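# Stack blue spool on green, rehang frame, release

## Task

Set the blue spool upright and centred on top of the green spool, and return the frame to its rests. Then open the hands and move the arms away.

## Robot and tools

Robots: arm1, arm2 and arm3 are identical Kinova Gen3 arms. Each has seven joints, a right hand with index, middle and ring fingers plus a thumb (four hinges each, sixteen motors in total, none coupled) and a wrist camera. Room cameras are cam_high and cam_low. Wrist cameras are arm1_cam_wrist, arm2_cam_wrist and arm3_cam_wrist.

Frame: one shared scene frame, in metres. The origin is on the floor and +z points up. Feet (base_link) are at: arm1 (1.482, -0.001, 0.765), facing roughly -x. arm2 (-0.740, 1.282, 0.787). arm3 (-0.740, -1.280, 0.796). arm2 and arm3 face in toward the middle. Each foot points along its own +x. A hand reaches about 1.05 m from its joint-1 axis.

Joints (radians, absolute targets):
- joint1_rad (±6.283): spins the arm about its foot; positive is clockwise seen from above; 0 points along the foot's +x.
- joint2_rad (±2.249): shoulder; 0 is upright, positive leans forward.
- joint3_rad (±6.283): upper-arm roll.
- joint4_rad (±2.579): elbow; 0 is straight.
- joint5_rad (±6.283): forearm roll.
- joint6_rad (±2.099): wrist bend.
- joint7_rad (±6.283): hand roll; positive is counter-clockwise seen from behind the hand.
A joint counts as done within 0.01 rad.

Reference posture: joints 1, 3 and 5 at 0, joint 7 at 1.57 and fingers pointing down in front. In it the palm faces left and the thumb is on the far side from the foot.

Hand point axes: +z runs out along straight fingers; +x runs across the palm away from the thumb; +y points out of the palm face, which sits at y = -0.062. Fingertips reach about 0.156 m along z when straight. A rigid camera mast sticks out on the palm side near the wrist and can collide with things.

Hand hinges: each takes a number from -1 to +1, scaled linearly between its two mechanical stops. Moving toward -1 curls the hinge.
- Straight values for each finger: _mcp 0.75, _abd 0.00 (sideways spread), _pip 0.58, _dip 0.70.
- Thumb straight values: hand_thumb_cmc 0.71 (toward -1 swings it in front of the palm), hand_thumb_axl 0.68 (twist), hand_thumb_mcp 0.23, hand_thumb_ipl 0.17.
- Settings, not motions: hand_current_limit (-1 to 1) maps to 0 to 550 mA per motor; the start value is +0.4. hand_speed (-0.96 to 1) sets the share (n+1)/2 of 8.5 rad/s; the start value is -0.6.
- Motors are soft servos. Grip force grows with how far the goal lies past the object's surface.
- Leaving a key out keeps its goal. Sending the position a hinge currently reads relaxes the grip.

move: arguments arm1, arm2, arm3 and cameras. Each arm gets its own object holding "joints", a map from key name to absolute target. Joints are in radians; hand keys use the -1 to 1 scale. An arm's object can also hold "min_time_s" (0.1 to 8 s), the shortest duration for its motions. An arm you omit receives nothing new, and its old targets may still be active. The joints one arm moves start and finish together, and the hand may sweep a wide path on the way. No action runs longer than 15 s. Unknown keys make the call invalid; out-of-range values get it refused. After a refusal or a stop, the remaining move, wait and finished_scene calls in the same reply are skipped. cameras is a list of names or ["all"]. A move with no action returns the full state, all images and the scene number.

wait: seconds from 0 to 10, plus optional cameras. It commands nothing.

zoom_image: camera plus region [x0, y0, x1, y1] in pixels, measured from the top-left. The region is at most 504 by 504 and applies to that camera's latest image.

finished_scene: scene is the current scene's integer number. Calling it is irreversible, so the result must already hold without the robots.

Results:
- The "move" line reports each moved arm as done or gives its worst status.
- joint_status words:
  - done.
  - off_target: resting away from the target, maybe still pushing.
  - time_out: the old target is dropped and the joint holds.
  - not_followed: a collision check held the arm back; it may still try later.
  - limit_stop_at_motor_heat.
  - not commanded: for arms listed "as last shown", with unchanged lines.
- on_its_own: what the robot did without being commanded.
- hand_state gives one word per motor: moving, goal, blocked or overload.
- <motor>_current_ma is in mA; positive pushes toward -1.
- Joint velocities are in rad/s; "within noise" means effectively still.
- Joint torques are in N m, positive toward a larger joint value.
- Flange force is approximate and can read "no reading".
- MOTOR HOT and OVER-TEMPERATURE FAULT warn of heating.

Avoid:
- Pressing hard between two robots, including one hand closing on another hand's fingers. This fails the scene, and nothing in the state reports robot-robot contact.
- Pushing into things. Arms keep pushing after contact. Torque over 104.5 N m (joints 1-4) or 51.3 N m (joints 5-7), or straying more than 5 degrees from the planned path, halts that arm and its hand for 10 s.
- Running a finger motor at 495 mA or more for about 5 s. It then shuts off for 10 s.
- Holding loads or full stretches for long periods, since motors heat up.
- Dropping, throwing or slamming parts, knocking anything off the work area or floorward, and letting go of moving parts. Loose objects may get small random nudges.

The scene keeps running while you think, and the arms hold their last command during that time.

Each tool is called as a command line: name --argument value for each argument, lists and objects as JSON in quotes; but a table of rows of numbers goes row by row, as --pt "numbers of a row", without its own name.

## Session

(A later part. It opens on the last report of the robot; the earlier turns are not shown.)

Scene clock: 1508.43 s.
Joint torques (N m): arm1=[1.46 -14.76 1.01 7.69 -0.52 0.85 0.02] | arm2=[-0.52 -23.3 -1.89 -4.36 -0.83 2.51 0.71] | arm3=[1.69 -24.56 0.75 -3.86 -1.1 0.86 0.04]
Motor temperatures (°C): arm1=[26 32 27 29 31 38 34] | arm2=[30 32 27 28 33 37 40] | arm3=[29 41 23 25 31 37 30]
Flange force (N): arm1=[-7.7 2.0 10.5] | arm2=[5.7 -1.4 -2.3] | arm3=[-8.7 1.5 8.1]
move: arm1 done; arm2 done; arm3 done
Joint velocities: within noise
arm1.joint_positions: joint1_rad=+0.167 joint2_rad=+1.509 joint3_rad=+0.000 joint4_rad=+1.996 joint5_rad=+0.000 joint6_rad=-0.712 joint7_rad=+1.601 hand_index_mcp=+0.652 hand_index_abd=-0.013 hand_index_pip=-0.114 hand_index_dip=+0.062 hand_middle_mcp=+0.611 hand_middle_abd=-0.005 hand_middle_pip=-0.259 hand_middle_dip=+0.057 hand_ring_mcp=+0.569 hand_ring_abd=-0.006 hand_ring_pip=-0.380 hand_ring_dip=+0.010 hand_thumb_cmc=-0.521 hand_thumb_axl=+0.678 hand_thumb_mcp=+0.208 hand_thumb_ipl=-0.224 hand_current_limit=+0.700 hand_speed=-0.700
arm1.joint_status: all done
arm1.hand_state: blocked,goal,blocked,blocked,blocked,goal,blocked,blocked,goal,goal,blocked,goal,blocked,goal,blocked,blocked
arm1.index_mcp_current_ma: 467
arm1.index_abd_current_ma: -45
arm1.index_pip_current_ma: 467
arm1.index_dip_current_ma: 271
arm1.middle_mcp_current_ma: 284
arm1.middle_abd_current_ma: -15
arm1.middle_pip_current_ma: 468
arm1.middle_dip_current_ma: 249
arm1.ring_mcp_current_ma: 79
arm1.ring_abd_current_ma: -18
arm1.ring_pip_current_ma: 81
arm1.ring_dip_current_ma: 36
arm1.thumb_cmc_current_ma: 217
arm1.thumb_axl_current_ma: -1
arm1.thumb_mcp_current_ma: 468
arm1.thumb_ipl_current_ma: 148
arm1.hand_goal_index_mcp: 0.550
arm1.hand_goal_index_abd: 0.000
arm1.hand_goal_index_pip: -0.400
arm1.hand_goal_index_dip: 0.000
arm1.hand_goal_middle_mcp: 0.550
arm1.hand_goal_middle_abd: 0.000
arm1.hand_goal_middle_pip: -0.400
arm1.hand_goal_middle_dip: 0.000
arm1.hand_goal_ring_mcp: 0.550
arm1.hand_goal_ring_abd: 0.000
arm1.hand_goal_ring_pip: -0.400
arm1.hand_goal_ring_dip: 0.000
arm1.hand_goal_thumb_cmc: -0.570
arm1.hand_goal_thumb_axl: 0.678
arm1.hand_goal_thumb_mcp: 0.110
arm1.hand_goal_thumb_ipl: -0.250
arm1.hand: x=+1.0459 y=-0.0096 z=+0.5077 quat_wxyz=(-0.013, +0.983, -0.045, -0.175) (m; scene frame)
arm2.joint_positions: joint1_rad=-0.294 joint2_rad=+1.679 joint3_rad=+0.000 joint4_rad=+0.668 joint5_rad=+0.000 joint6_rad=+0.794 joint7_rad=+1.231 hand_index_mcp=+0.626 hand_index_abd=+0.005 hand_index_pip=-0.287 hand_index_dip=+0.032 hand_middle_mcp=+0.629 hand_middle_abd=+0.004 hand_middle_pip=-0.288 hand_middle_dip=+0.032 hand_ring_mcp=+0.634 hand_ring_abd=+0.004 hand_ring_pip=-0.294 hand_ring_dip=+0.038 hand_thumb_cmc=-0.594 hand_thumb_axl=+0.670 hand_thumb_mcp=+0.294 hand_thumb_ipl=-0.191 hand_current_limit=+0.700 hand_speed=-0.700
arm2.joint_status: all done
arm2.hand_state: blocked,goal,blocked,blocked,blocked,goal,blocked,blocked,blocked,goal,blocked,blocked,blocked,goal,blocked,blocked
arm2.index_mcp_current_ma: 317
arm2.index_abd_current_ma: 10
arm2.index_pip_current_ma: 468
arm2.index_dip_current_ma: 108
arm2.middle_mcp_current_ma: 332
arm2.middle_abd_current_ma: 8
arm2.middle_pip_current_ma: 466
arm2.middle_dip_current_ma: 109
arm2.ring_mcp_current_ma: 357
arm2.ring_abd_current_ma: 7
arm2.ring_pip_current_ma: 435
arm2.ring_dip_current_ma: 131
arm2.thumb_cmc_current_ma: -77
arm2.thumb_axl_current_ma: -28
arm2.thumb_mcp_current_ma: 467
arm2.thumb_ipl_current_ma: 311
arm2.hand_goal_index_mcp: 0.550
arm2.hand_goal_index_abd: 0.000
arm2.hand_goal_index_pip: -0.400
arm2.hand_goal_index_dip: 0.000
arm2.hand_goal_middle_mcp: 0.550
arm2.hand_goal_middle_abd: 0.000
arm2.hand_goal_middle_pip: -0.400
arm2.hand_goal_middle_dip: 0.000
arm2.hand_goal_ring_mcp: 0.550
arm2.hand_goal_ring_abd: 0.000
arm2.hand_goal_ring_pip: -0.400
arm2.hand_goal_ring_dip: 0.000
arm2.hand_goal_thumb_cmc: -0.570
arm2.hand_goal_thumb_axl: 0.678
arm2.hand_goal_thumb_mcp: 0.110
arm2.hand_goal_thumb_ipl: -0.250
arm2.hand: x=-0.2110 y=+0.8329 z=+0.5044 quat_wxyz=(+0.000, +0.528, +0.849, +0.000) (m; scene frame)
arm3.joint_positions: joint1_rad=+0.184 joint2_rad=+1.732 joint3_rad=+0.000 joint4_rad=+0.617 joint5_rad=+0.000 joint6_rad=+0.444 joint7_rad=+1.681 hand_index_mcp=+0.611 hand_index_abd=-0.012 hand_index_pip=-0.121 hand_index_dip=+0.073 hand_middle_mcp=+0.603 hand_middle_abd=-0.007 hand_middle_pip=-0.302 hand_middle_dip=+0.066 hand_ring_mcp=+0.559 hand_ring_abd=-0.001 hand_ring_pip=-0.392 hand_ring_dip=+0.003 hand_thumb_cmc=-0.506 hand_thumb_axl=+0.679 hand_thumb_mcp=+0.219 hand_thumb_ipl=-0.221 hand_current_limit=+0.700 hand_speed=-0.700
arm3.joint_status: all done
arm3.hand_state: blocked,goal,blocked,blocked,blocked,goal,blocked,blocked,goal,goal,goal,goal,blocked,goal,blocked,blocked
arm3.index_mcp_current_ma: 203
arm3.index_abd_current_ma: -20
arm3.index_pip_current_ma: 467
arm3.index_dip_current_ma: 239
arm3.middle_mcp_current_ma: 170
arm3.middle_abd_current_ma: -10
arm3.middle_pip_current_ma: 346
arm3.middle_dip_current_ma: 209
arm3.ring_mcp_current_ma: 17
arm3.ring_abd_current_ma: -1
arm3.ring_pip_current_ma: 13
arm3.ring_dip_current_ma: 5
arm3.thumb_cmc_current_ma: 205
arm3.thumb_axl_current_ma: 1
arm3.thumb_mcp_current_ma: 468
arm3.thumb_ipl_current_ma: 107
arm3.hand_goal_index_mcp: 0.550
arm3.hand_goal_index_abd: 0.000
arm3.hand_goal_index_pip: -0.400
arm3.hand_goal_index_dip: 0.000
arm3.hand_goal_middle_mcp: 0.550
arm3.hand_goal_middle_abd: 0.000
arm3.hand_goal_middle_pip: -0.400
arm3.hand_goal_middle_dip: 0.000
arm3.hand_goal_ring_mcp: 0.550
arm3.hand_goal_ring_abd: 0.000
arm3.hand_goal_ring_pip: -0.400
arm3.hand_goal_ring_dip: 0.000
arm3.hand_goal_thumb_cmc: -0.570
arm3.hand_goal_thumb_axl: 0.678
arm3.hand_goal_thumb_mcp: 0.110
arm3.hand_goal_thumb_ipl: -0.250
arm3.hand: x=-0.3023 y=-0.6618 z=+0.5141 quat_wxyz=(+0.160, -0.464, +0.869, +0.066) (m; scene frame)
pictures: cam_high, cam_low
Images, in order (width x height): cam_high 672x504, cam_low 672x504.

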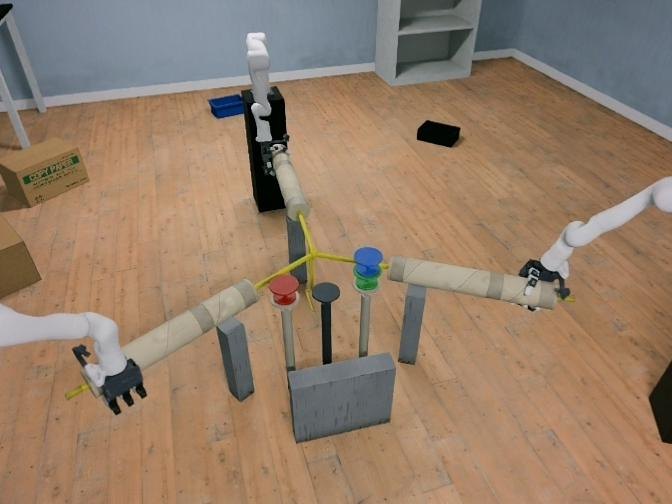

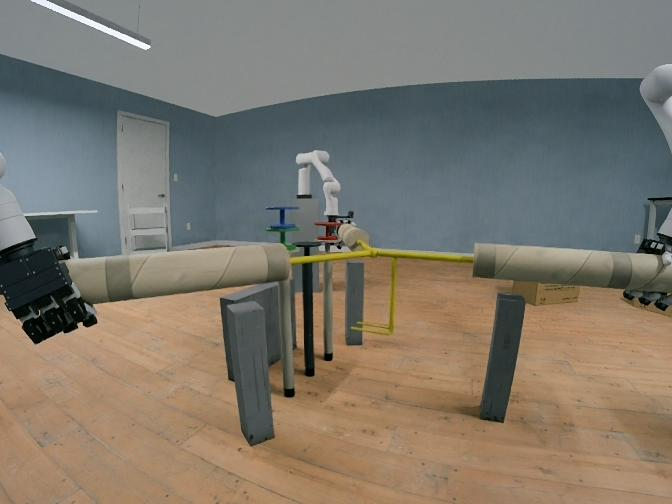

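move --arm1 '{"joints":{"joint2_rad":1.5808,"joint4_rad":1.9273,"joint6_rad":-0.7156},"min_time_s":3}' --arm2 '{"joints":{"joint2_rad":1.7654,"joint4_rad":0.5571,"joint6_rad":0.8191},"min_time_s":3}' --arm3 '{"joints":{"joint2_rad":1.8249,"joint4_rad":0.4857,"joint6_rad":0.4819},"min_time_s":3}' --cameras '["cam_high","cam_low"]'

zoom_image --camera "cam_low" --region '[220, 220, 370, 340]'

zoom_image --camera "cam_low" --region '[440, 240, 560, 340]'

zoom_image --camera "cam_low" --region '[320, 220, 400, 280]'

Scene clock: 1536.60 s.
Joint torques (N m): arm1=[1.45 -14.09 0.87 8.1 -0.5 1.02 0.02] | arm2=[-0.16 -22.67 -1.69 -4.33 -0.78 2.64 0.76] | arm3=[1.53 -24.31 0.67 -4.33 -1.09 0.76 -0.03]
Motor temperatures (°C): arm1=[26 31 27 29 31 38 34] | arm2=[30 33 27 28 33 37 40] | arm3=[29 41 23 25 31 37 30]
Flange force (N): arm1=[-8.3 1.8 10.8] | arm2=[7.7 -1.3 -4.0] | arm3=no reading
move: arm1 done; arm2 done; arm3 done
Joint velocities: within noise
arm1.joint_positions: joint1_rad=+0.167 joint2_rad=+1.581 joint3_rad=+0.000 joint4_rad=+1.927 joint5_rad=+0.000 joint6_rad=-0.716 joint7_rad=+1.601 hand_index_mcp=+0.652 hand_index_abd=-0.012 hand_index_pip=-0.114 hand_index_dip=+0.062 hand_middle_mcp=+0.611 hand_middle_abd=-0.003 hand_middle_pip=-0.259 hand_middle_dip=+0.057 hand_ring_mcp=+0.569 hand_ring_abd=-0.006 hand_ring_pip=-0.380 hand_ring_dip=+0.010 hand_thumb_cmc=-0.520 hand_thumb_axl=+0.678 hand_thumb_mcp=+0.208 hand_thumb_ipl=-0.224 hand_current_limit=+0.700 hand_speed=-0.700
arm1.joint_status: all done
arm1.hand_state: blocked,goal,blocked,blocked,blocked,goal,blocked,blocked,goal,goal,blocked,goal,blocked,goal,blocked,blocked
arm1.index_mcp_current_ma: 467
arm1.index_abd_current_ma: -41
arm1.index_pip_current_ma: 467
arm1.index_dip_current_ma: 271
arm1.middle_mcp_current_ma: 284
arm1.middle_abd_current_ma: -10
arm1.middle_pip_current_ma: 467
arm1.middle_dip_current_ma: 249
arm1.ring_mcp_current_ma: 79
arm1.ring_abd_current_ma: -18
arm1.ring_pip_current_ma: 81
arm1.ring_dip_current_ma: 36
arm1.thumb_cmc_current_ma: 219
arm1.thumb_axl_current_ma: 0
arm1.thumb_mcp_current_ma: 468
arm1.thumb_ipl_current_ma: 149
arm1.hand_goal_index_mcp: 0.550
arm1.hand_goal_index_abd: 0.000
arm1.hand_goal_index_pip: -0.400
arm1.hand_goal_index_dip: 0.000
arm1.hand_goal_middle_mcp: 0.550
arm1.hand_goal_middle_abd: 0.000
arm1.hand_goal_middle_pip: -0.400
arm1.hand_goal_middle_dip: 0.000
arm1.hand_goal_ring_mcp: 0.550
arm1.hand_goal_ring_abd: 0.000
arm1.hand_goal_ring_pip: -0.400
arm1.hand_goal_ring_dip: 0.000
arm1.hand_goal_thumb_cmc: -0.570
arm1.hand_goal_thumb_axl: 0.678
arm1.hand_goal_thumb_mcp: 0.110
arm1.hand_goal_thumb_ipl: -0.250
arm1.hand: x=+1.0461 y=-0.0097 z=+0.4778 quat_wxyz=(-0.013, +0.983, -0.045, -0.175) (m; scene frame)
arm2.joint_positions: joint1_rad=-0.295 joint2_rad=+1.765 joint3_rad=+0.000 joint4_rad=+0.557 joint5_rad=+0.000 joint6_rad=+0.819 joint7_rad=+1.231 hand_index_mcp=+0.626 hand_index_abd=+0.005 hand_index_pip=-0.287 hand_index_dip=+0.032 hand_middle_mcp=+0.629 hand_middle_abd=+0.004 hand_middle_pip=-0.288 hand_middle_dip=+0.032 hand_ring_mcp=+0.634 hand_ring_abd=+0.004 hand_ring_pip=-0.294 hand_ring_dip=+0.038 hand_thumb_cmc=-0.593 hand_thumb_axl=+0.670 hand_thumb_mcp=+0.294 hand_thumb_ipl=-0.191 hand_current_limit=+0.700 hand_speed=-0.700
arm2.joint_status: all done
arm2.hand_state: blocked,goal,blocked,blocked,blocked,goal,blocked,blocked,blocked,goal,blocked,blocked,blocked,goal,blocked,blocked
arm2.index_mcp_current_ma: 317
arm2.index_abd_current_ma: 10
arm2.index_pip_current_ma: 467
arm2.index_dip_current_ma: 108
arm2.middle_mcp_current_ma: 332
arm2.middle_abd_current_ma: 8
arm2.middle_pip_current_ma: 466
arm2.middle_dip_current_ma: 109
arm2.ring_mcp_current_ma: 357
arm2.ring_abd_current_ma: 7
arm2.ring_pip_current_ma: 435
arm2.ring_dip_current_ma: 131
arm2.thumb_cmc_current_ma: -76
arm2.thumb_axl_current_ma: -28
arm2.thumb_mcp_current_ma: 468
arm2.thumb_ipl_current_ma: 311
arm2.hand_goal_index_mcp: 0.550
arm2.hand_goal_index_abd: 0.000
arm2.hand_goal_index_pip: -0.400
arm2.hand_goal_index_dip: 0.000
arm2.hand_goal_middle_mcp: 0.550
arm2.hand_goal_middle_abd: 0.000
arm2.hand_goal_middle_pip: -0.400
arm2.hand_goal_middle_dip: 0.000
arm2.hand_goal_ring_mcp: 0.550
arm2.hand_goal_ring_abd: 0.000
arm2.hand_goal_ring_pip: -0.400
arm2.hand_goal_ring_dip: 0.000
arm2.hand_goal_thumb_cmc: -0.570
arm2.hand_goal_thumb_axl: 0.678
arm2.hand_goal_thumb_mcp: 0.110
arm2.hand_goal_thumb_ipl: -0.250
arm2.hand: x=-0.2110 y=+0.8330 z=+0.4742 quat_wxyz=(+0.000, +0.528, +0.849, +0.000) (m; scene frame)
arm3.joint_positions: joint1_rad=+0.184 joint2_rad=+1.825 joint3_rad=+0.000 joint4_rad=+0.486 joint5_rad=+0.000 joint6_rad=+0.482 joint7_rad=+1.681 hand_index_mcp=+0.611 hand_index_abd=-0.011 hand_index_pip=-0.121 hand_index_dip=+0.073 hand_middle_mcp=+0.603 hand_middle_abd=-0.006 hand_middle_pip=-0.302 hand_middle_dip=+0.066 hand_ring_mcp=+0.559 hand_ring_abd=-0.001 hand_ring_pip=-0.392 hand_ring_dip=+0.003 hand_thumb_cmc=-0.506 hand_thumb_axl=+0.679 hand_thumb_mcp=+0.219 hand_thumb_ipl=-0.221 hand_current_limit=+0.700 hand_speed=-0.700
arm3.joint_status: all done
arm3.hand_state: blocked,goal,blocked,blocked,blocked,goal,blocked,blocked,goal,goal,goal,goal,blocked,goal,blocked,blocked
arm3.index_mcp_current_ma: 203
arm3.index_abd_current_ma: -17
arm3.index_pip_current_ma: 467
arm3.index_dip_current_ma: 239
arm3.middle_mcp_current_ma: 171
arm3.middle_abd_current_ma: -8
arm3.middle_pip_current_ma: 346
arm3.middle_dip_current_ma: 209
arm3.ring_mcp_current_ma: 17
arm3.ring_abd_current_ma: -1
arm3.ring_pip_current_ma: 13
arm3.ring_dip_current_ma: 5
arm3.thumb_cmc_current_ma: 205
arm3.thumb_axl_current_ma: 1
arm3.thumb_mcp_current_ma: 468
arm3.thumb_ipl_current_ma: 107
arm3.hand_goal_index_mcp: 0.550
arm3.hand_goal_index_abd: 0.000
arm3.hand_goal_index_pip: -0.400
arm3.hand_goal_index_dip: 0.000
arm3.hand_goal_middle_mcp: 0.550
arm3.hand_goal_middle_abd: 0.000
arm3.hand_goal_middle_pip: -0.400
arm3.hand_goal_middle_dip: 0.000
arm3.hand_goal_ring_mcp: 0.550
arm3.hand_goal_ring_abd: 0.000
arm3.hand_goal_ring_pip: -0.400
arm3.hand_goal_ring_dip: 0.000
arm3.hand_goal_thumb_cmc: -0.570
arm3.hand_goal_thumb_axl: 0.678
arm3.hand_goal_thumb_mcp: 0.110
arm3.hand_goal_thumb_ipl: -0.250
arm3.hand: x=-0.3024 y=-0.6617 z=+0.4843 quat_wxyz=(+0.160, -0.464, +0.869, +0.066) (m; scene frame)
pictures: cam_high, cam_low
Images, in order (width x height): cam_high 672x504, cam_low 672x504.

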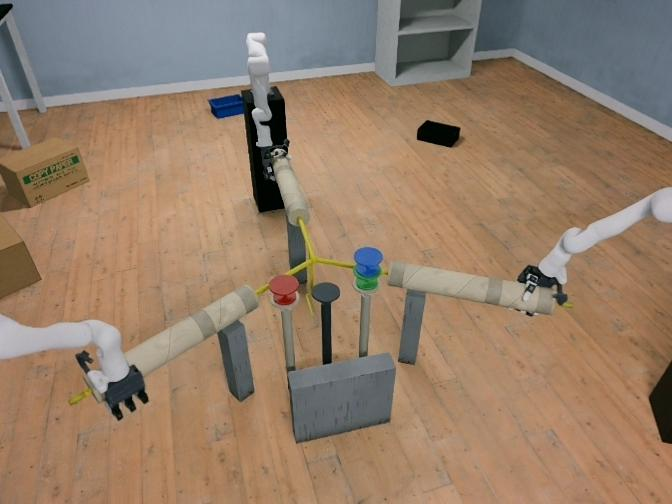

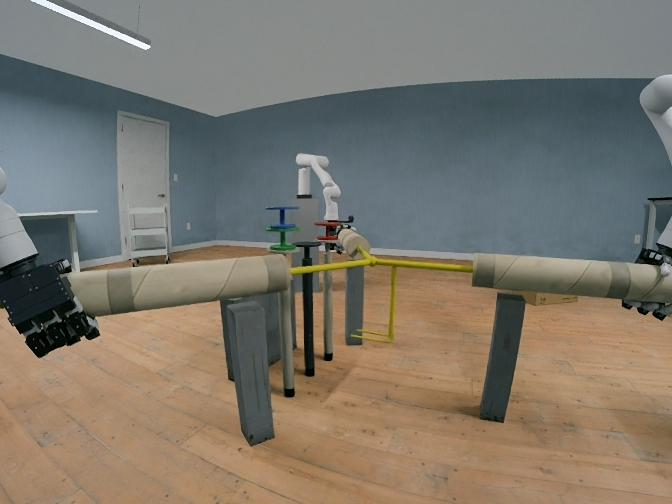

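Scaled by 3.360 from the camera's 672x504 image, which has a finer 960x720 frame.

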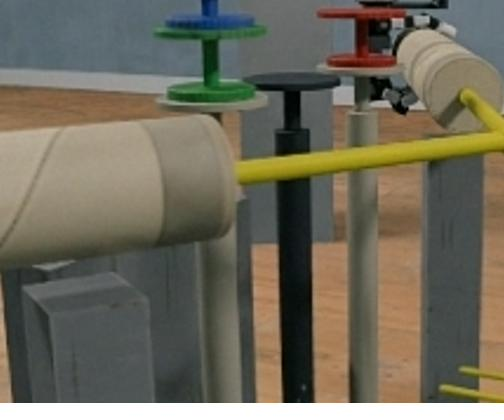

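Scaled by 4.200 from the camera's 672x504 image, which has a finer 960x720 frame.

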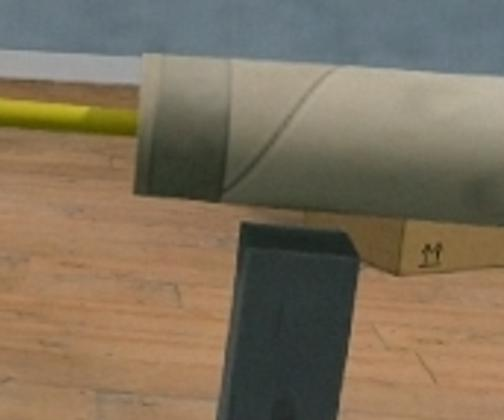

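Scaled by 6.300 from the camera's 672x504 image, which has a finer 960x720 frame.

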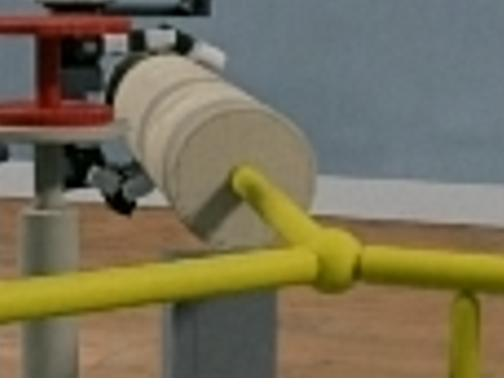

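move --arm1 '{"joints":{"joint2_rad":1.6232,"joint4_rad":1.8823,"joint6_rad":-0.7130},"min_time_s":3}' --arm2 '{"joints":{"joint2_rad":1.8239,"joint4_rad":0.4726,"joint6_rad":0.8451},"min_time_s":3}' --arm3 '{"joints":{"joint2_rad":1.8916,"joint4_rad":0.3805,"joint6_rad":0.5205},"min_time_s":3}' --cameras '["cam_high","cam_low"]'

zoom_image --camera "cam_low" --region '[220, 220, 370, 340]'

zoom_image --camera "cam_low" --region '[440, 240, 560, 340]'

zoom_image --camera "cam_low" --region '[320, 220, 400, 280]'

zoom_image --camera "cam_high" --region '[180, 250, 300, 350]'

zoom_image --camera "cam_high" --region '[370, 240, 490, 340]'

Scene clock: 1554.73 s.
Joint torques (N m): arm1=[1.25 -15.1 0.64 6.88 -0.51 0.53 -0.05] | arm2=[-0.76 -22.68 -1.96 -4.74 -1.02 2.57 0.7] | arm3=[2.26 -24.4 1.09 -5.08 -0.95 0.6 -0.04]
Motor temperatures (°C): arm1=[26 31 27 29 31 38 34] | arm2=[30 32 27 28 33 37 40] | arm3=[29 41 23 25 31 37 30]
Flange force (N): arm1=[-6.1 1.3 9.9] | arm2=no reading | arm3=no reading
move: arm1 done; arm2 done; arm3 done
Joint velocities: within noise
arm1.joint_positions: joint1_rad=+0.167 joint2_rad=+1.623 joint3_rad=+0.000 joint4_rad=+1.882 joint5_rad=+0.000 joint6_rad=-0.713 joint7_rad=+1.601 hand_index_mcp=+0.652 hand_index_abd=-0.012 hand_index_pip=-0.114 hand_index_dip=+0.062 hand_middle_mcp=+0.611 hand_middle_abd=-0.003 hand_middle_pip=-0.259 hand_middle_dip=+0.057 hand_ring_mcp=+0.569 hand_ring_abd=-0.006 hand_ring_pip=-0.380 hand_ring_dip=+0.010 hand_thumb_cmc=-0.520 hand_thumb_axl=+0.678 hand_thumb_mcp=+0.208 hand_thumb_ipl=-0.224 hand_current_limit=+0.700 hand_speed=-0.700
arm1.joint_status: all done
arm1.hand_state: blocked,goal,blocked,blocked,blocked,goal,blocked,blocked,goal,goal,blocked,goal,blocked,goal,blocked,blocked
arm1.index_mcp_current_ma: 468
arm1.index_abd_current_ma: -39
arm1.index_pip_current_ma: 468
arm1.index_dip_current_ma: 271
arm1.middle_mcp_current_ma: 284
arm1.middle_abd_current_ma: -10
arm1.middle_pip_current_ma: 468
arm1.middle_dip_current_ma: 249
arm1.ring_mcp_current_ma: 79
arm1.ring_abd_current_ma: -18
arm1.ring_pip_current_ma: 80
arm1.ring_dip_current_ma: 36
arm1.thumb_cmc_current_ma: 219
arm1.thumb_axl_current_ma: 0
arm1.thumb_mcp_current_ma: 467
arm1.thumb_ipl_current_ma: 149
arm1.hand_goal_index_mcp: 0.550
arm1.hand_goal_index_abd: 0.000
arm1.hand_goal_index_pip: -0.400
arm1.hand_goal_index_dip: 0.000
arm1.hand_goal_middle_mcp: 0.550
arm1.hand_goal_middle_abd: 0.000
arm1.hand_goal_middle_pip: -0.400
arm1.hand_goal_middle_dip: 0.000
arm1.hand_goal_ring_mcp: 0.550
arm1.hand_goal_ring_abd: 0.000
arm1.hand_goal_ring_pip: -0.400
arm1.hand_goal_ring_dip: 0.000
arm1.hand_goal_thumb_cmc: -0.570
arm1.hand_goal_thumb_axl: 0.678
arm1.hand_goal_thumb_mcp: 0.110
arm1.hand_goal_thumb_ipl: -0.250
arm1.hand: x=+1.0457 y=-0.0097 z=+0.4597 quat_wxyz=(-0.013, +0.983, -0.045, -0.175) (m; scene frame)
arm2.joint_positions: joint1_rad=-0.295 joint2_rad=+1.824 joint3_rad=+0.000 joint4_rad=+0.473 joint5_rad=+0.000 joint6_rad=+0.845 joint7_rad=+1.231 hand_index_mcp=+0.626 hand_index_abd=+0.005 hand_index_pip=-0.287 hand_index_dip=+0.032 hand_middle_mcp=+0.629 hand_middle_abd=+0.004 hand_middle_pip=-0.288 hand_middle_dip=+0.032 hand_ring_mcp=+0.634 hand_ring_abd=+0.004 hand_ring_pip=-0.294 hand_ring_dip=+0.038 hand_thumb_cmc=-0.593 hand_thumb_axl=+0.670 hand_thumb_mcp=+0.294 hand_thumb_ipl=-0.191 hand_current_limit=+0.700 hand_speed=-0.700
arm2.joint_status: all done
arm2.hand_state: blocked,goal,blocked,blocked,blocked,goal,blocked,blocked,blocked,goal,blocked,blocked,blocked,goal,blocked,blocked
arm2.index_mcp_current_ma: 317
arm2.index_abd_current_ma: 10
arm2.index_pip_current_ma: 468
arm2.index_dip_current_ma: 108
arm2.middle_mcp_current_ma: 332
arm2.middle_abd_current_ma: 8
arm2.middle_pip_current_ma: 466
arm2.middle_dip_current_ma: 109
arm2.ring_mcp_current_ma: 357
arm2.ring_abd_current_ma: 7
arm2.ring_pip_current_ma: 435
arm2.ring_dip_current_ma: 131
arm2.thumb_cmc_current_ma: -76
arm2.thumb_axl_current_ma: -28
arm2.thumb_mcp_current_ma: 467
arm2.thumb_ipl_current_ma: 311
arm2.hand_goal_index_mcp: 0.550
arm2.hand_goal_index_abd: 0.000
arm2.hand_goal_index_pip: -0.400
arm2.hand_goal_index_dip: 0.000
arm2.hand_goal_middle_mcp: 0.550
arm2.hand_goal_middle_abd: 0.000
arm2.hand_goal_middle_pip: -0.400
arm2.hand_goal_middle_dip: 0.000
arm2.hand_goal_ring_mcp: 0.550
arm2.hand_goal_ring_abd: 0.000
arm2.hand_goal_ring_pip: -0.400
arm2.hand_goal_ring_dip: 0.000
arm2.hand_goal_thumb_cmc: -0.570
arm2.hand_goal_thumb_axl: 0.678
arm2.hand_goal_thumb_mcp: 0.110
arm2.hand_goal_thumb_ipl: -0.250
arm2.hand: x=-0.2110 y=+0.8330 z=+0.4563 quat_wxyz=(+0.000, +0.528, +0.849, +0.000) (m; scene frame)
arm3.joint_positions: joint1_rad=+0.184 joint2_rad=+1.892 joint3_rad=+0.000 joint4_rad=+0.381 joint5_rad=+0.000 joint6_rad=+0.520 joint7_rad=+1.681 hand_index_mcp=+0.611 hand_index_abd=-0.011 hand_index_pip=-0.121 hand_index_dip=+0.073 hand_middle_mcp=+0.603 hand_middle_abd=-0.006 hand_middle_pip=-0.302 hand_middle_dip=+0.066 hand_ring_mcp=+0.559 hand_ring_abd=-0.001 hand_ring_pip=-0.392 hand_ring_dip=+0.003 hand_thumb_cmc=-0.506 hand_thumb_axl=+0.679 hand_thumb_mcp=+0.219 hand_thumb_ipl=-0.221 hand_current_limit=+0.700 hand_speed=-0.700
arm3.joint_status: all done
arm3.hand_state: blocked,goal,blocked,blocked,blocked,goal,blocked,blocked,goal,goal,goal,goal,blocked,goal,blocked,blocked
arm3.index_mcp_current_ma: 203
arm3.index_abd_current_ma: -17
arm3.index_pip_current_ma: 467
arm3.index_dip_current_ma: 239
arm3.middle_mcp_current_ma: 171
arm3.middle_abd_current_ma: -8
arm3.middle_pip_current_ma: 346
arm3.middle_dip_current_ma: 209
arm3.ring_mcp_current_ma: 17
arm3.ring_abd_current_ma: -1
arm3.ring_pip_current_ma: 13
arm3.ring_dip_current_ma: 5
arm3.thumb_cmc_current_ma: 205
arm3.thumb_axl_current_ma: 1
arm3.thumb_mcp_current_ma: 468
arm3.thumb_ipl_current_ma: 107
arm3.hand_goal_index_mcp: 0.550
arm3.hand_goal_index_abd: 0.000
arm3.hand_goal_index_pip: -0.400
arm3.hand_goal_index_dip: 0.000
arm3.hand_goal_middle_mcp: 0.550
arm3.hand_goal_middle_abd: 0.000
arm3.hand_goal_middle_pip: -0.400
arm3.hand_goal_middle_dip: 0.000
arm3.hand_goal_ring_mcp: 0.550
arm3.hand_goal_ring_abd: 0.000
arm3.hand_goal_ring_pip: -0.400
arm3.hand_goal_ring_dip: 0.000
arm3.hand_goal_thumb_cmc: -0.570
arm3.hand_goal_thumb_axl: 0.678
arm3.hand_goal_thumb_mcp: 0.110
arm3.hand_goal_thumb_ipl: -0.250
arm3.hand: x=-0.3024 y=-0.6617 z=+0.4665 quat_wxyz=(+0.160, -0.464, +0.869, +0.066) (m; scene frame)
pictures: cam_high, cam_low
Images, in order (width x height): cam_high 672x504, cam_low 672x504.

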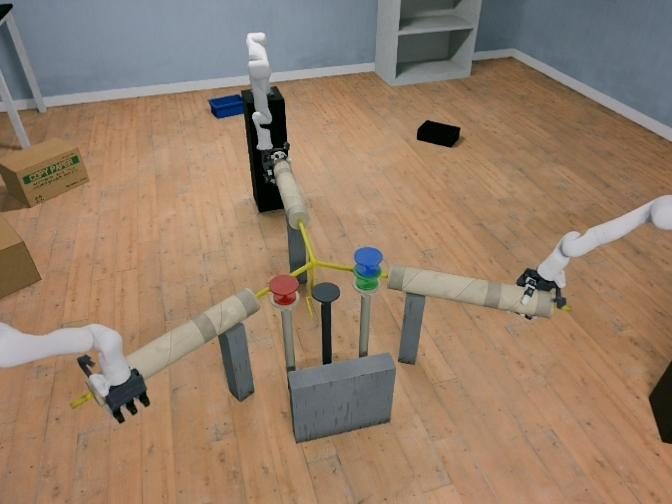

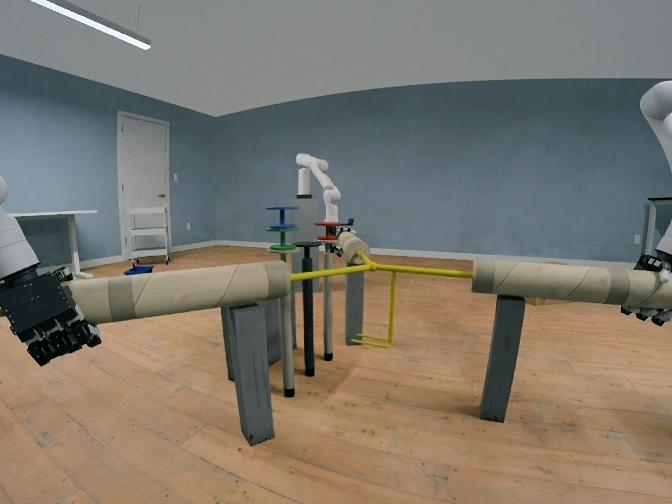

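Scaled by 3.360 from the camera's 672x504 image, which has a finer 960x720 frame.

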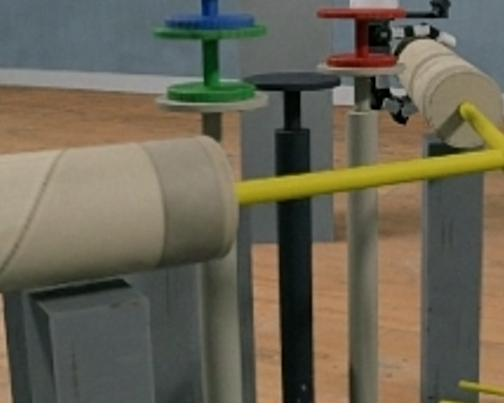

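Scaled by 4.200 from the camera's 672x504 image, which has a finer 960x720 frame.

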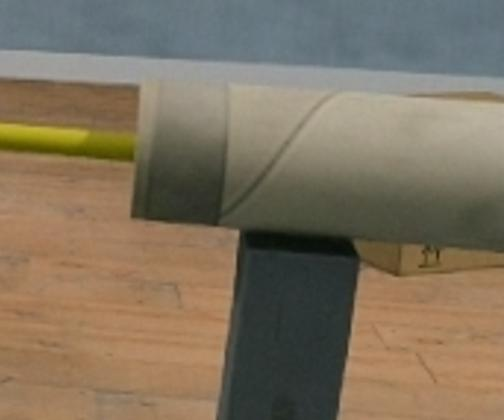

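Scaled by 6.300 from the camera's 672x504 image, which has a finer 960x720 frame.

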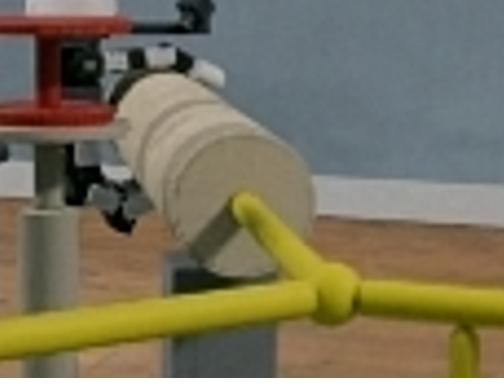

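Scaled by 4.200 from the camera's 672x504 image, which has a finer 960x720 frame.

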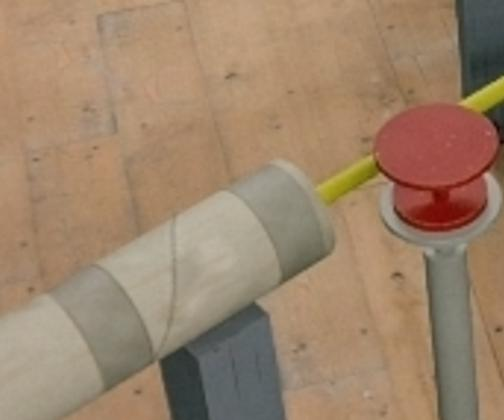

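Scaled by 4.200 from the camera's 672x504 image, which has a finer 960x720 frame.

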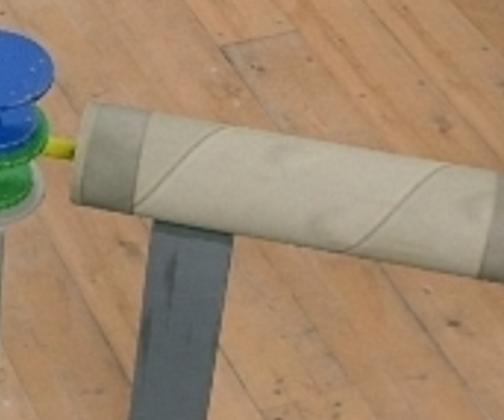

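move --arm1 '{"joints":{"joint2_rad":1.6368,"joint4_rad":1.8670,"joint6_rad":-0.7112},"min_time_s":2.5}' --arm2 '{"joints":{"joint2_rad":1.8452,"joint4_rad":0.4400,"joint6_rad":0.8564},"min_time_s":2.5}' --arm3 '{"joints":{"joint2_rad":1.9178,"joint4_rad":0.3360,"joint6_rad":0.5388},"min_time_s":2.5}' --cameras '["cam_high","cam_low"]'

zoom_image --camera "cam_low" --region '[220, 220, 370, 340]'

zoom_image --camera "cam_low" --region '[440, 240, 560, 340]'

zoom_image --camera "cam_low" --region '[320, 220, 400, 280]'

Scene clock: 1575.53 s.
Joint torques (N m): arm1=[0.34 -13.56 0.12 4.52 -0.45 0.4 0.23] | arm2=[-0.95 -22.04 -1.74 -4.93 -0.91 2.25 0.68] | arm3=[2.89 -24.44 1.43 -5.65 -0.74 0.15 0.11]
Motor temperatures (°C): arm1=[26 30 27 28 31 38 34] | arm2=[30 32 27 28 33 38 40] | arm3=[29 41 23 25 31 37 30]
Flange force (N): arm1=[-5.5 -0.8 -0.3] | arm2=no reading | arm3=no reading
move: arm1 done; arm2 done; arm3 done
Joint velocities: within noise
arm1.joint_positions: joint1_rad=+0.167 joint2_rad=+1.637 joint3_rad=+0.000 joint4_rad=+1.867 joint5_rad=+0.000 joint6_rad=-0.711 joint7_rad=+1.601 hand_index_mcp=+0.652 hand_index_abd=-0.008 hand_index_pip=-0.114 hand_index_dip=+0.062 hand_middle_mcp=+0.611 hand_middle_abd=-0.003 hand_middle_pip=-0.263 hand_middle_dip=+0.057 hand_ring_mcp=+0.566 hand_ring_abd=-0.006 hand_ring_pip=-0.383 hand_ring_dip=+0.009 hand_thumb_cmc=-0.519 hand_thumb_axl=+0.678 hand_thumb_mcp=+0.209 hand_thumb_ipl=-0.223 hand_current_limit=+0.700 hand_speed=-0.700
arm1.joint_status: all done
arm1.hand_state: blocked,goal,blocked,blocked,blocked,goal,blocked,blocked,goal,goal,goal,goal,blocked,goal,blocked,blocked
arm1.index_mcp_current_ma: 467
arm1.index_abd_current_ma: -26
arm1.index_pip_current_ma: 467
arm1.index_dip_current_ma: 271
arm1.middle_mcp_current_ma: 284
arm1.middle_abd_current_ma: -9
arm1.middle_pip_current_ma: 467
arm1.middle_dip_current_ma: 249
arm1.ring_mcp_current_ma: 68
arm1.ring_abd_current_ma: -17
arm1.ring_pip_current_ma: 65
arm1.ring_dip_current_ma: 33
arm1.thumb_cmc_current_ma: 226
arm1.thumb_axl_current_ma: -2
arm1.thumb_mcp_current_ma: 468
arm1.thumb_ipl_current_ma: 151
arm1.hand_goal_index_mcp: 0.550
arm1.hand_goal_index_abd: 0.000
arm1.hand_goal_index_pip: -0.400
arm1.hand_goal_index_dip: 0.000
arm1.hand_goal_middle_mcp: 0.550
arm1.hand_goal_middle_abd: 0.000
arm1.hand_goal_middle_pip: -0.400
arm1.hand_goal_middle_dip: 0.000
arm1.hand_goal_ring_mcp: 0.550
arm1.hand_goal_ring_abd: 0.000
arm1.hand_goal_ring_pip: -0.400
arm1.hand_goal_ring_dip: 0.000
arm1.hand_goal_thumb_cmc: -0.570
arm1.hand_goal_thumb_axl: 0.678
arm1.hand_goal_thumb_mcp: 0.110
arm1.hand_goal_thumb_ipl: -0.250
arm1.hand: x=+1.0456 y=-0.0097 z=+0.4538 quat_wxyz=(-0.013, +0.983, -0.045, -0.175) (m; scene frame)
arm2.joint_positions: joint1_rad=-0.295 joint2_rad=+1.845 joint3_rad=+0.000 joint4_rad=+0.440 joint5_rad=+0.000 joint6_rad=+0.856 joint7_rad=+1.231 hand_index_mcp=+0.626 hand_index_abd=+0.005 hand_index_pip=-0.287 hand_index_dip=+0.032 hand_middle_mcp=+0.629 hand_middle_abd=+0.004 hand_middle_pip=-0.289 hand_middle_dip=+0.032 hand_ring_mcp=+0.634 hand_ring_abd=+0.004 hand_ring_pip=-0.295 hand_ring_dip=+0.038 hand_thumb_cmc=-0.593 hand_thumb_axl=+0.670 hand_thumb_mcp=+0.294 hand_thumb_ipl=-0.191 hand_current_limit=+0.700 hand_speed=-0.700
arm2.joint_status: all done
arm2.hand_state: blocked,goal,blocked,blocked,blocked,goal,blocked,blocked,blocked,goal,blocked,blocked,blocked,goal,blocked,blocked
arm2.index_mcp_current_ma: 317
arm2.index_abd_current_ma: 10
arm2.index_pip_current_ma: 467
arm2.index_dip_current_ma: 108
arm2.middle_mcp_current_ma: 332
arm2.middle_abd_current_ma: 8
arm2.middle_pip_current_ma: 462
arm2.middle_dip_current_ma: 109
arm2.ring_mcp_current_ma: 357
arm2.ring_abd_current_ma: 7
arm2.ring_pip_current_ma: 431
arm2.ring_dip_current_ma: 131
arm2.thumb_cmc_current_ma: -76
arm2.thumb_axl_current_ma: -28
arm2.thumb_mcp_current_ma: 467
arm2.thumb_ipl_current_ma: 311
arm2.hand_goal_index_mcp: 0.550
arm2.hand_goal_index_abd: 0.000
arm2.hand_goal_index_pip: -0.400
arm2.hand_goal_index_dip: 0.000
arm2.hand_goal_middle_mcp: 0.550
arm2.hand_goal_middle_abd: 0.000
arm2.hand_goal_middle_pip: -0.400
arm2.hand_goal_middle_dip: 0.000
arm2.hand_goal_ring_mcp: 0.550
arm2.hand_goal_ring_abd: 0.000
arm2.hand_goal_ring_pip: -0.400
arm2.hand_goal_ring_dip: 0.000
arm2.hand_goal_thumb_cmc: -0.570
arm2.hand_goal_thumb_axl: 0.678
arm2.hand_goal_thumb_mcp: 0.110
arm2.hand_goal_thumb_ipl: -0.250
arm2.hand: x=-0.2110 y=+0.8330 z=+0.4503 quat_wxyz=(+0.000, +0.528, +0.849, +0.000) (m; scene frame)
arm3.joint_positions: joint1_rad=+0.184 joint2_rad=+1.918 joint3_rad=+0.000 joint4_rad=+0.336 joint5_rad=+0.000 joint6_rad=+0.539 joint7_rad=+1.681 hand_index_mcp=+0.611 hand_index_abd=-0.011 hand_index_pip=-0.121 hand_index_dip=+0.073 hand_middle_mcp=+0.603 hand_middle_abd=-0.006 hand_middle_pip=-0.302 hand_middle_dip=+0.066 hand_ring_mcp=+0.559 hand_ring_abd=-0.001 hand_ring_pip=-0.392 hand_ring_dip=+0.003 hand_thumb_cmc=-0.506 hand_thumb_axl=+0.679 hand_thumb_mcp=+0.219 hand_thumb_ipl=-0.221 hand_current_limit=+0.700 hand_speed=-0.700
arm3.joint_status: all done
arm3.hand_state: blocked,goal,blocked,blocked,blocked,goal,blocked,blocked,goal,goal,goal,goal,blocked,goal,blocked,blocked
arm3.index_mcp_current_ma: 203
arm3.index_abd_current_ma: -17
arm3.index_pip_current_ma: 467
arm3.index_dip_current_ma: 239
arm3.middle_mcp_current_ma: 171
arm3.middle_abd_current_ma: -8
arm3.middle_pip_current_ma: 346
arm3.middle_dip_current_ma: 209
arm3.ring_mcp_current_ma: 17
arm3.ring_abd_current_ma: -1
arm3.ring_pip_current_ma: 13
arm3.ring_dip_current_ma: 5
arm3.thumb_cmc_current_ma: 205
arm3.thumb_axl_current_ma: 1
arm3.thumb_mcp_current_ma: 467
arm3.thumb_ipl_current_ma: 107
arm3.hand_goal_index_mcp: 0.550
arm3.hand_goal_index_abd: 0.000
arm3.hand_goal_index_pip: -0.400
arm3.hand_goal_index_dip: 0.000
arm3.hand_goal_middle_mcp: 0.550
arm3.hand_goal_middle_abd: 0.000
arm3.hand_goal_middle_pip: -0.400
arm3.hand_goal_middle_dip: 0.000
arm3.hand_goal_ring_mcp: 0.550
arm3.hand_goal_ring_abd: 0.000
arm3.hand_goal_ring_pip: -0.400
arm3.hand_goal_ring_dip: 0.000
arm3.hand_goal_thumb_cmc: -0.570
arm3.hand_goal_thumb_axl: 0.678
arm3.hand_goal_thumb_mcp: 0.110
arm3.hand_goal_thumb_ipl: -0.250
arm3.hand: x=-0.3024 y=-0.6616 z=+0.4605 quat_wxyz=(+0.160, -0.464, +0.869, +0.066) (m; scene frame)
pictures: cam_high, cam_low
Images, in order (width x height): cam_high 672x504, cam_low 672x504.

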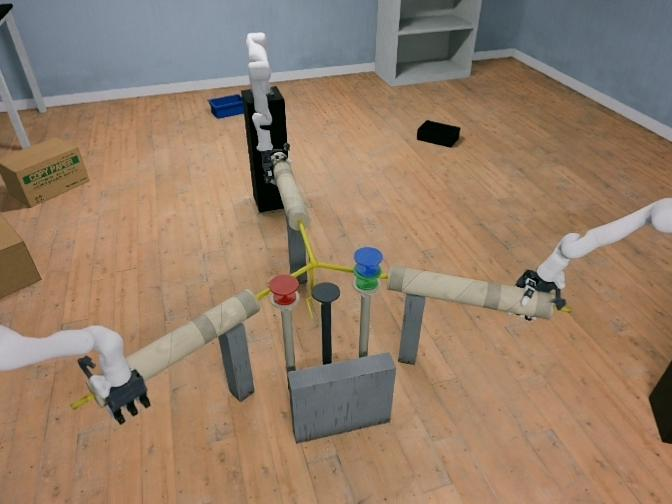

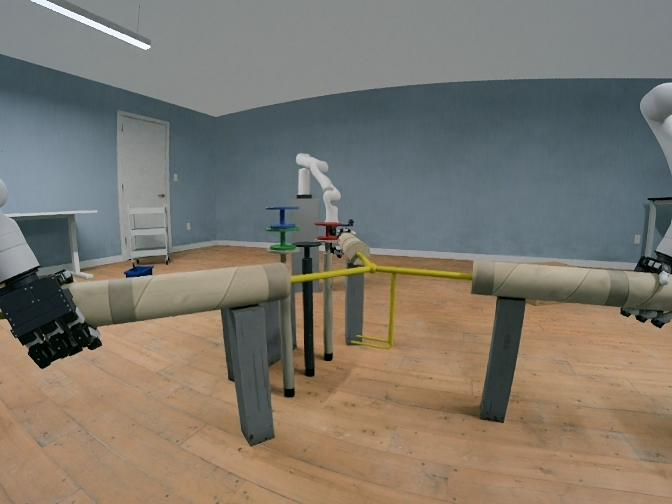

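Scaled by 3.360 from the camera's 672x504 image, which has a finer 960x720 frame.

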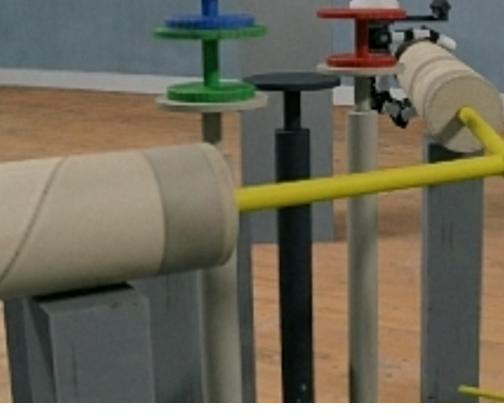

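Scaled by 4.200 from the camera's 672x504 image, which has a finer 960x720 frame.

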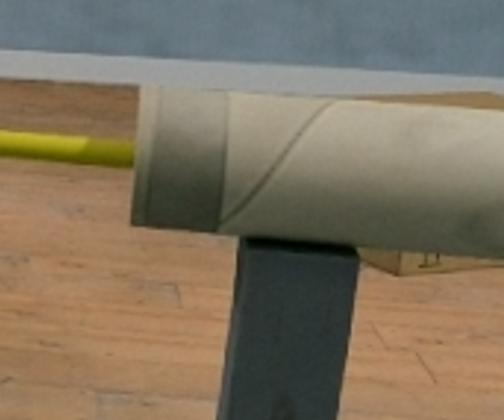

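Scaled by 6.300 from the camera's 672x504 image, which has a finer 960x720 frame.

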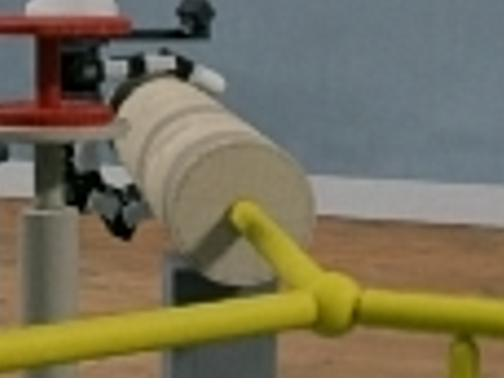

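move --arm2 '{"joints":{"joint2_rad":1.8600,"joint4_rad":0.4173,"joint6_rad":0.8643},"min_time_s":2}' --arm3 '{"joints":{"joint2_rad":1.9373,"joint4_rad":0.3035,"joint6_rad":0.5517},"min_time_s":2}' --cameras '["cam_high","cam_low"]'

zoom_image --camera "cam_low" --region '[220, 220, 370, 340]'

zoom_image --camera "cam_low" --region '[440, 240, 560, 340]'

Scene clock: 1587.30 s.
Joint torques (N m): arm1=[0.73 -13.34 1.37 4.67 -0.41 0.61 0.62] | arm2=[0.93 -19.46 -0.29 -4.23 -0.14 2.08 0.5] | arm3=[1.27 -23.78 0.9 -5.57 -0.91 0.25 0.14]
Motor temperatures (°C): arm1=[26 30 27 28 31 38 34] | arm2=[30 32 27 28 33 38 40] | arm3=[29 41 23 25 31 37 30]
Flange force (N): arm1=[-5.5 1.3 -0.5] | arm2=no reading | arm3=no reading
move: arm2 done; arm3 done
Joint velocities: within noise
arm1: as last shown
arm1.joint_positions: joint1_rad=+0.167 joint2_rad=+1.637 joint3_rad=+0.000 joint4_rad=+1.867 joint5_rad=+0.000 joint6_rad=-0.711 joint7_rad=+1.601 hand_index_mcp=+0.651 hand_index_abd=-0.002 hand_index_pip=-0.117 hand_index_dip=+0.059 hand_middle_mcp=+0.611 hand_middle_abd=-0.003 hand_middle_pip=-0.274 hand_middle_dip=+0.057 hand_ring_mcp=+0.562 hand_ring_abd=-0.005 hand_ring_pip=-0.389 hand_ring_dip=+0.005 hand_thumb_cmc=-0.515 hand_thumb_axl=+0.677 hand_thumb_mcp=+0.216 hand_thumb_ipl=-0.223 hand_current_limit=+0.700 hand_speed=-0.700
arm1.index_abd_current_ma: -6
arm1.index_dip_current_ma: 261
arm1.ring_mcp_current_ma: 49
arm1.ring_abd_current_ma: -16
arm1.ring_pip_current_ma: 41
arm1.ring_dip_current_ma: 19
arm1.thumb_cmc_current_ma: 245
arm1.thumb_axl_current_ma: -6
arm2.joint_positions: joint1_rad=-0.295 joint2_rad=+1.860 joint3_rad=+0.000 joint4_rad=+0.417 joint5_rad=+0.000 joint6_rad=+0.864 joint7_rad=+1.231 hand_index_mcp=+0.622 hand_index_abd=+0.005 hand_index_pip=-0.319 hand_index_dip=+0.032 hand_middle_mcp=+0.625 hand_middle_abd=+0.004 hand_middle_pip=-0.321 hand_middle_dip=+0.032 hand_ring_mcp=+0.628 hand_ring_abd=+0.004 hand_ring_pip=-0.327 hand_ring_dip=+0.037 hand_thumb_cmc=-0.592 hand_thumb_axl=+0.671 hand_thumb_mcp=+0.321 hand_thumb_ipl=-0.191 hand_current_limit=+0.700 hand_speed=-0.700
arm2.joint_status: all done
arm2.hand_state: blocked,goal,blocked,blocked,blocked,goal,blocked,blocked,blocked,goal,blocked,blocked,blocked,goal,blocked,blocked
arm2.index_mcp_current_ma: 300
arm2.index_abd_current_ma: 10
arm2.index_pip_current_ma: 316
arm2.index_dip_current_ma: 108
arm2.middle_mcp_current_ma: 312
arm2.middle_abd_current_ma: 8
arm2.middle_pip_current_ma: 308
arm2.middle_dip_current_ma: 109
arm2.ring_mcp_current_ma: 330
arm2.ring_abd_current_ma: 7
arm2.ring_pip_current_ma: 283
arm2.ring_dip_current_ma: 127
arm2.thumb_cmc_current_ma: -71
arm2.thumb_axl_current_ma: -24
arm2.thumb_mcp_current_ma: 467
arm2.thumb_ipl_current_ma: 311
arm2.hand_goal_index_mcp: 0.550
arm2.hand_goal_index_abd: 0.000
arm2.hand_goal_index_pip: -0.400
arm2.hand_goal_index_dip: 0.000
arm2.hand_goal_middle_mcp: 0.550
arm2.hand_goal_middle_abd: 0.000
arm2.hand_goal_middle_pip: -0.400
arm2.hand_goal_middle_dip: 0.000
arm2.hand_goal_ring_mcp: 0.550
arm2.hand_goal_ring_abd: 0.000
arm2.hand_goal_ring_pip: -0.400
arm2.hand_goal_ring_dip: 0.000
arm2.hand_goal_thumb_cmc: -0.570
arm2.hand_goal_thumb_axl: 0.678
arm2.hand_goal_thumb_mcp: 0.110
arm2.hand_goal_thumb_ipl: -0.250
arm2.on_its_own: hand_index_pip moved -0.033 toward your old target -0.400; hand_middle_pip moved -0.033 toward your old target -0.400; hand_ring_pip moved -0.032 toward your old target -0.400
arm2.hand: x=-0.2111 y=+0.8331 z=+0.4462 quat_wxyz=(+0.000, +0.528, +0.849, +0.000) (m; scene frame)
arm3.joint_positions: joint1_rad=+0.184 joint2_rad=+1.937 joint3_rad=+0.000 joint4_rad=+0.304 joint5_rad=+0.000 joint6_rad=+0.552 joint7_rad=+1.681 hand_index_mcp=+0.611 hand_index_abd=-0.004 hand_index_pip=-0.121 hand_index_dip=+0.073 hand_middle_mcp=+0.604 hand_middle_abd=-0.003 hand_middle_pip=-0.302 hand_middle_dip=+0.066 hand_ring_mcp=+0.559 hand_ring_abd=-0.001 hand_ring_pip=-0.392 hand_ring_dip=+0.003 hand_thumb_cmc=-0.506 hand_thumb_axl=+0.679 hand_thumb_mcp=+0.219 hand_thumb_ipl=-0.221 hand_current_limit=+0.700 hand_speed=-0.700
arm3.joint_status: all done
arm3.hand_state: blocked,goal,blocked,blocked,blocked,goal,blocked,blocked,goal,goal,goal,goal,blocked,goal,blocked,blocked
arm3.index_mcp_current_ma: 204
arm3.index_abd_current_ma: -4
arm3.index_pip_current_ma: 467
arm3.index_dip_current_ma: 239
arm3.middle_mcp_current_ma: 172
arm3.middle_abd_current_ma: -4
arm3.middle_pip_current_ma: 346
arm3.middle_dip_current_ma: 209
arm3.ring_mcp_current_ma: 17
arm3.ring_abd_current_ma: -1
arm3.ring_pip_current_ma: 13
arm3.ring_dip_current_ma: 5
arm3.thumb_cmc_current_ma: 205
arm3.thumb_axl_current_ma: 1
arm3.thumb_mcp_current_ma: 467
arm3.thumb_ipl_current_ma: 107
arm3.hand_goal_index_mcp: 0.550
arm3.hand_goal_index_abd: 0.000
arm3.hand_goal_index_pip: -0.400
arm3.hand_goal_index_dip: 0.000
arm3.hand_goal_middle_mcp: 0.550
arm3.hand_goal_middle_abd: 0.000
arm3.hand_goal_middle_pip: -0.400
arm3.hand_goal_middle_dip: 0.000
arm3.hand_goal_ring_mcp: 0.550
arm3.hand_goal_ring_abd: 0.000
arm3.hand_goal_ring_pip: -0.400
arm3.hand_goal_ring_dip: 0.000
arm3.hand_goal_thumb_cmc: -0.570
arm3.hand_goal_thumb_axl: 0.678
arm3.hand_goal_thumb_mcp: 0.110
arm3.hand_goal_thumb_ipl: -0.250
arm3.hand: x=-0.3026 y=-0.6618 z=+0.4560 quat_wxyz=(+0.160, -0.464, +0.869, +0.066) (m; scene frame)
pictures: cam_high, cam_low
Images, in order (width x height): cam_high 672x504, cam_low 672x504.

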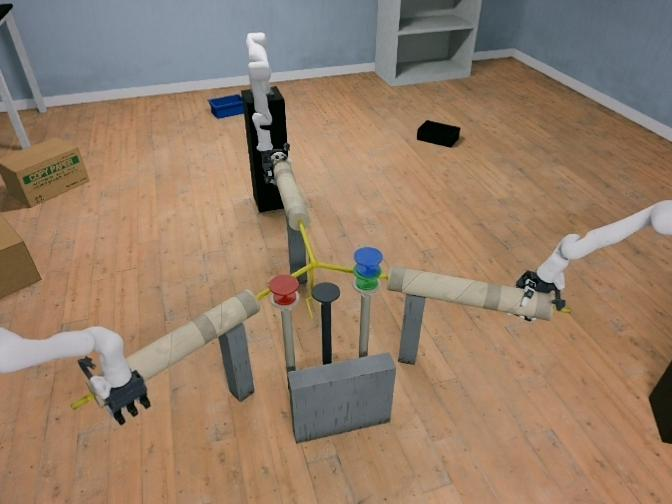

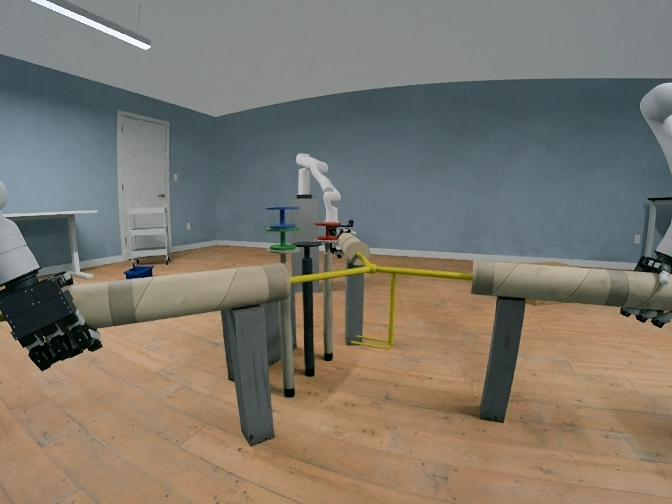

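Scaled by 3.360 from the camera's 672x504 image, which has a finer 960x720 frame.

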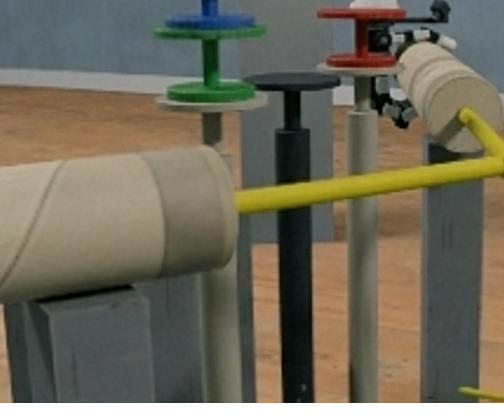

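Scaled by 4.200 from the camera's 672x504 image, which has a finer 960x720 frame.

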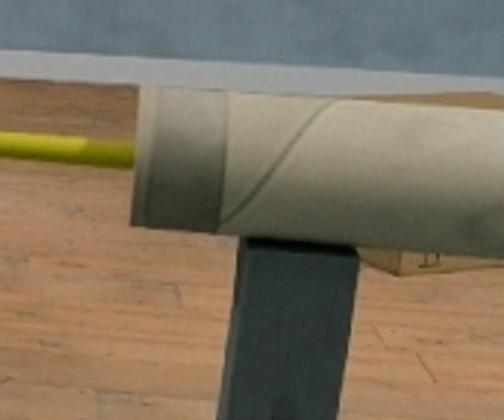

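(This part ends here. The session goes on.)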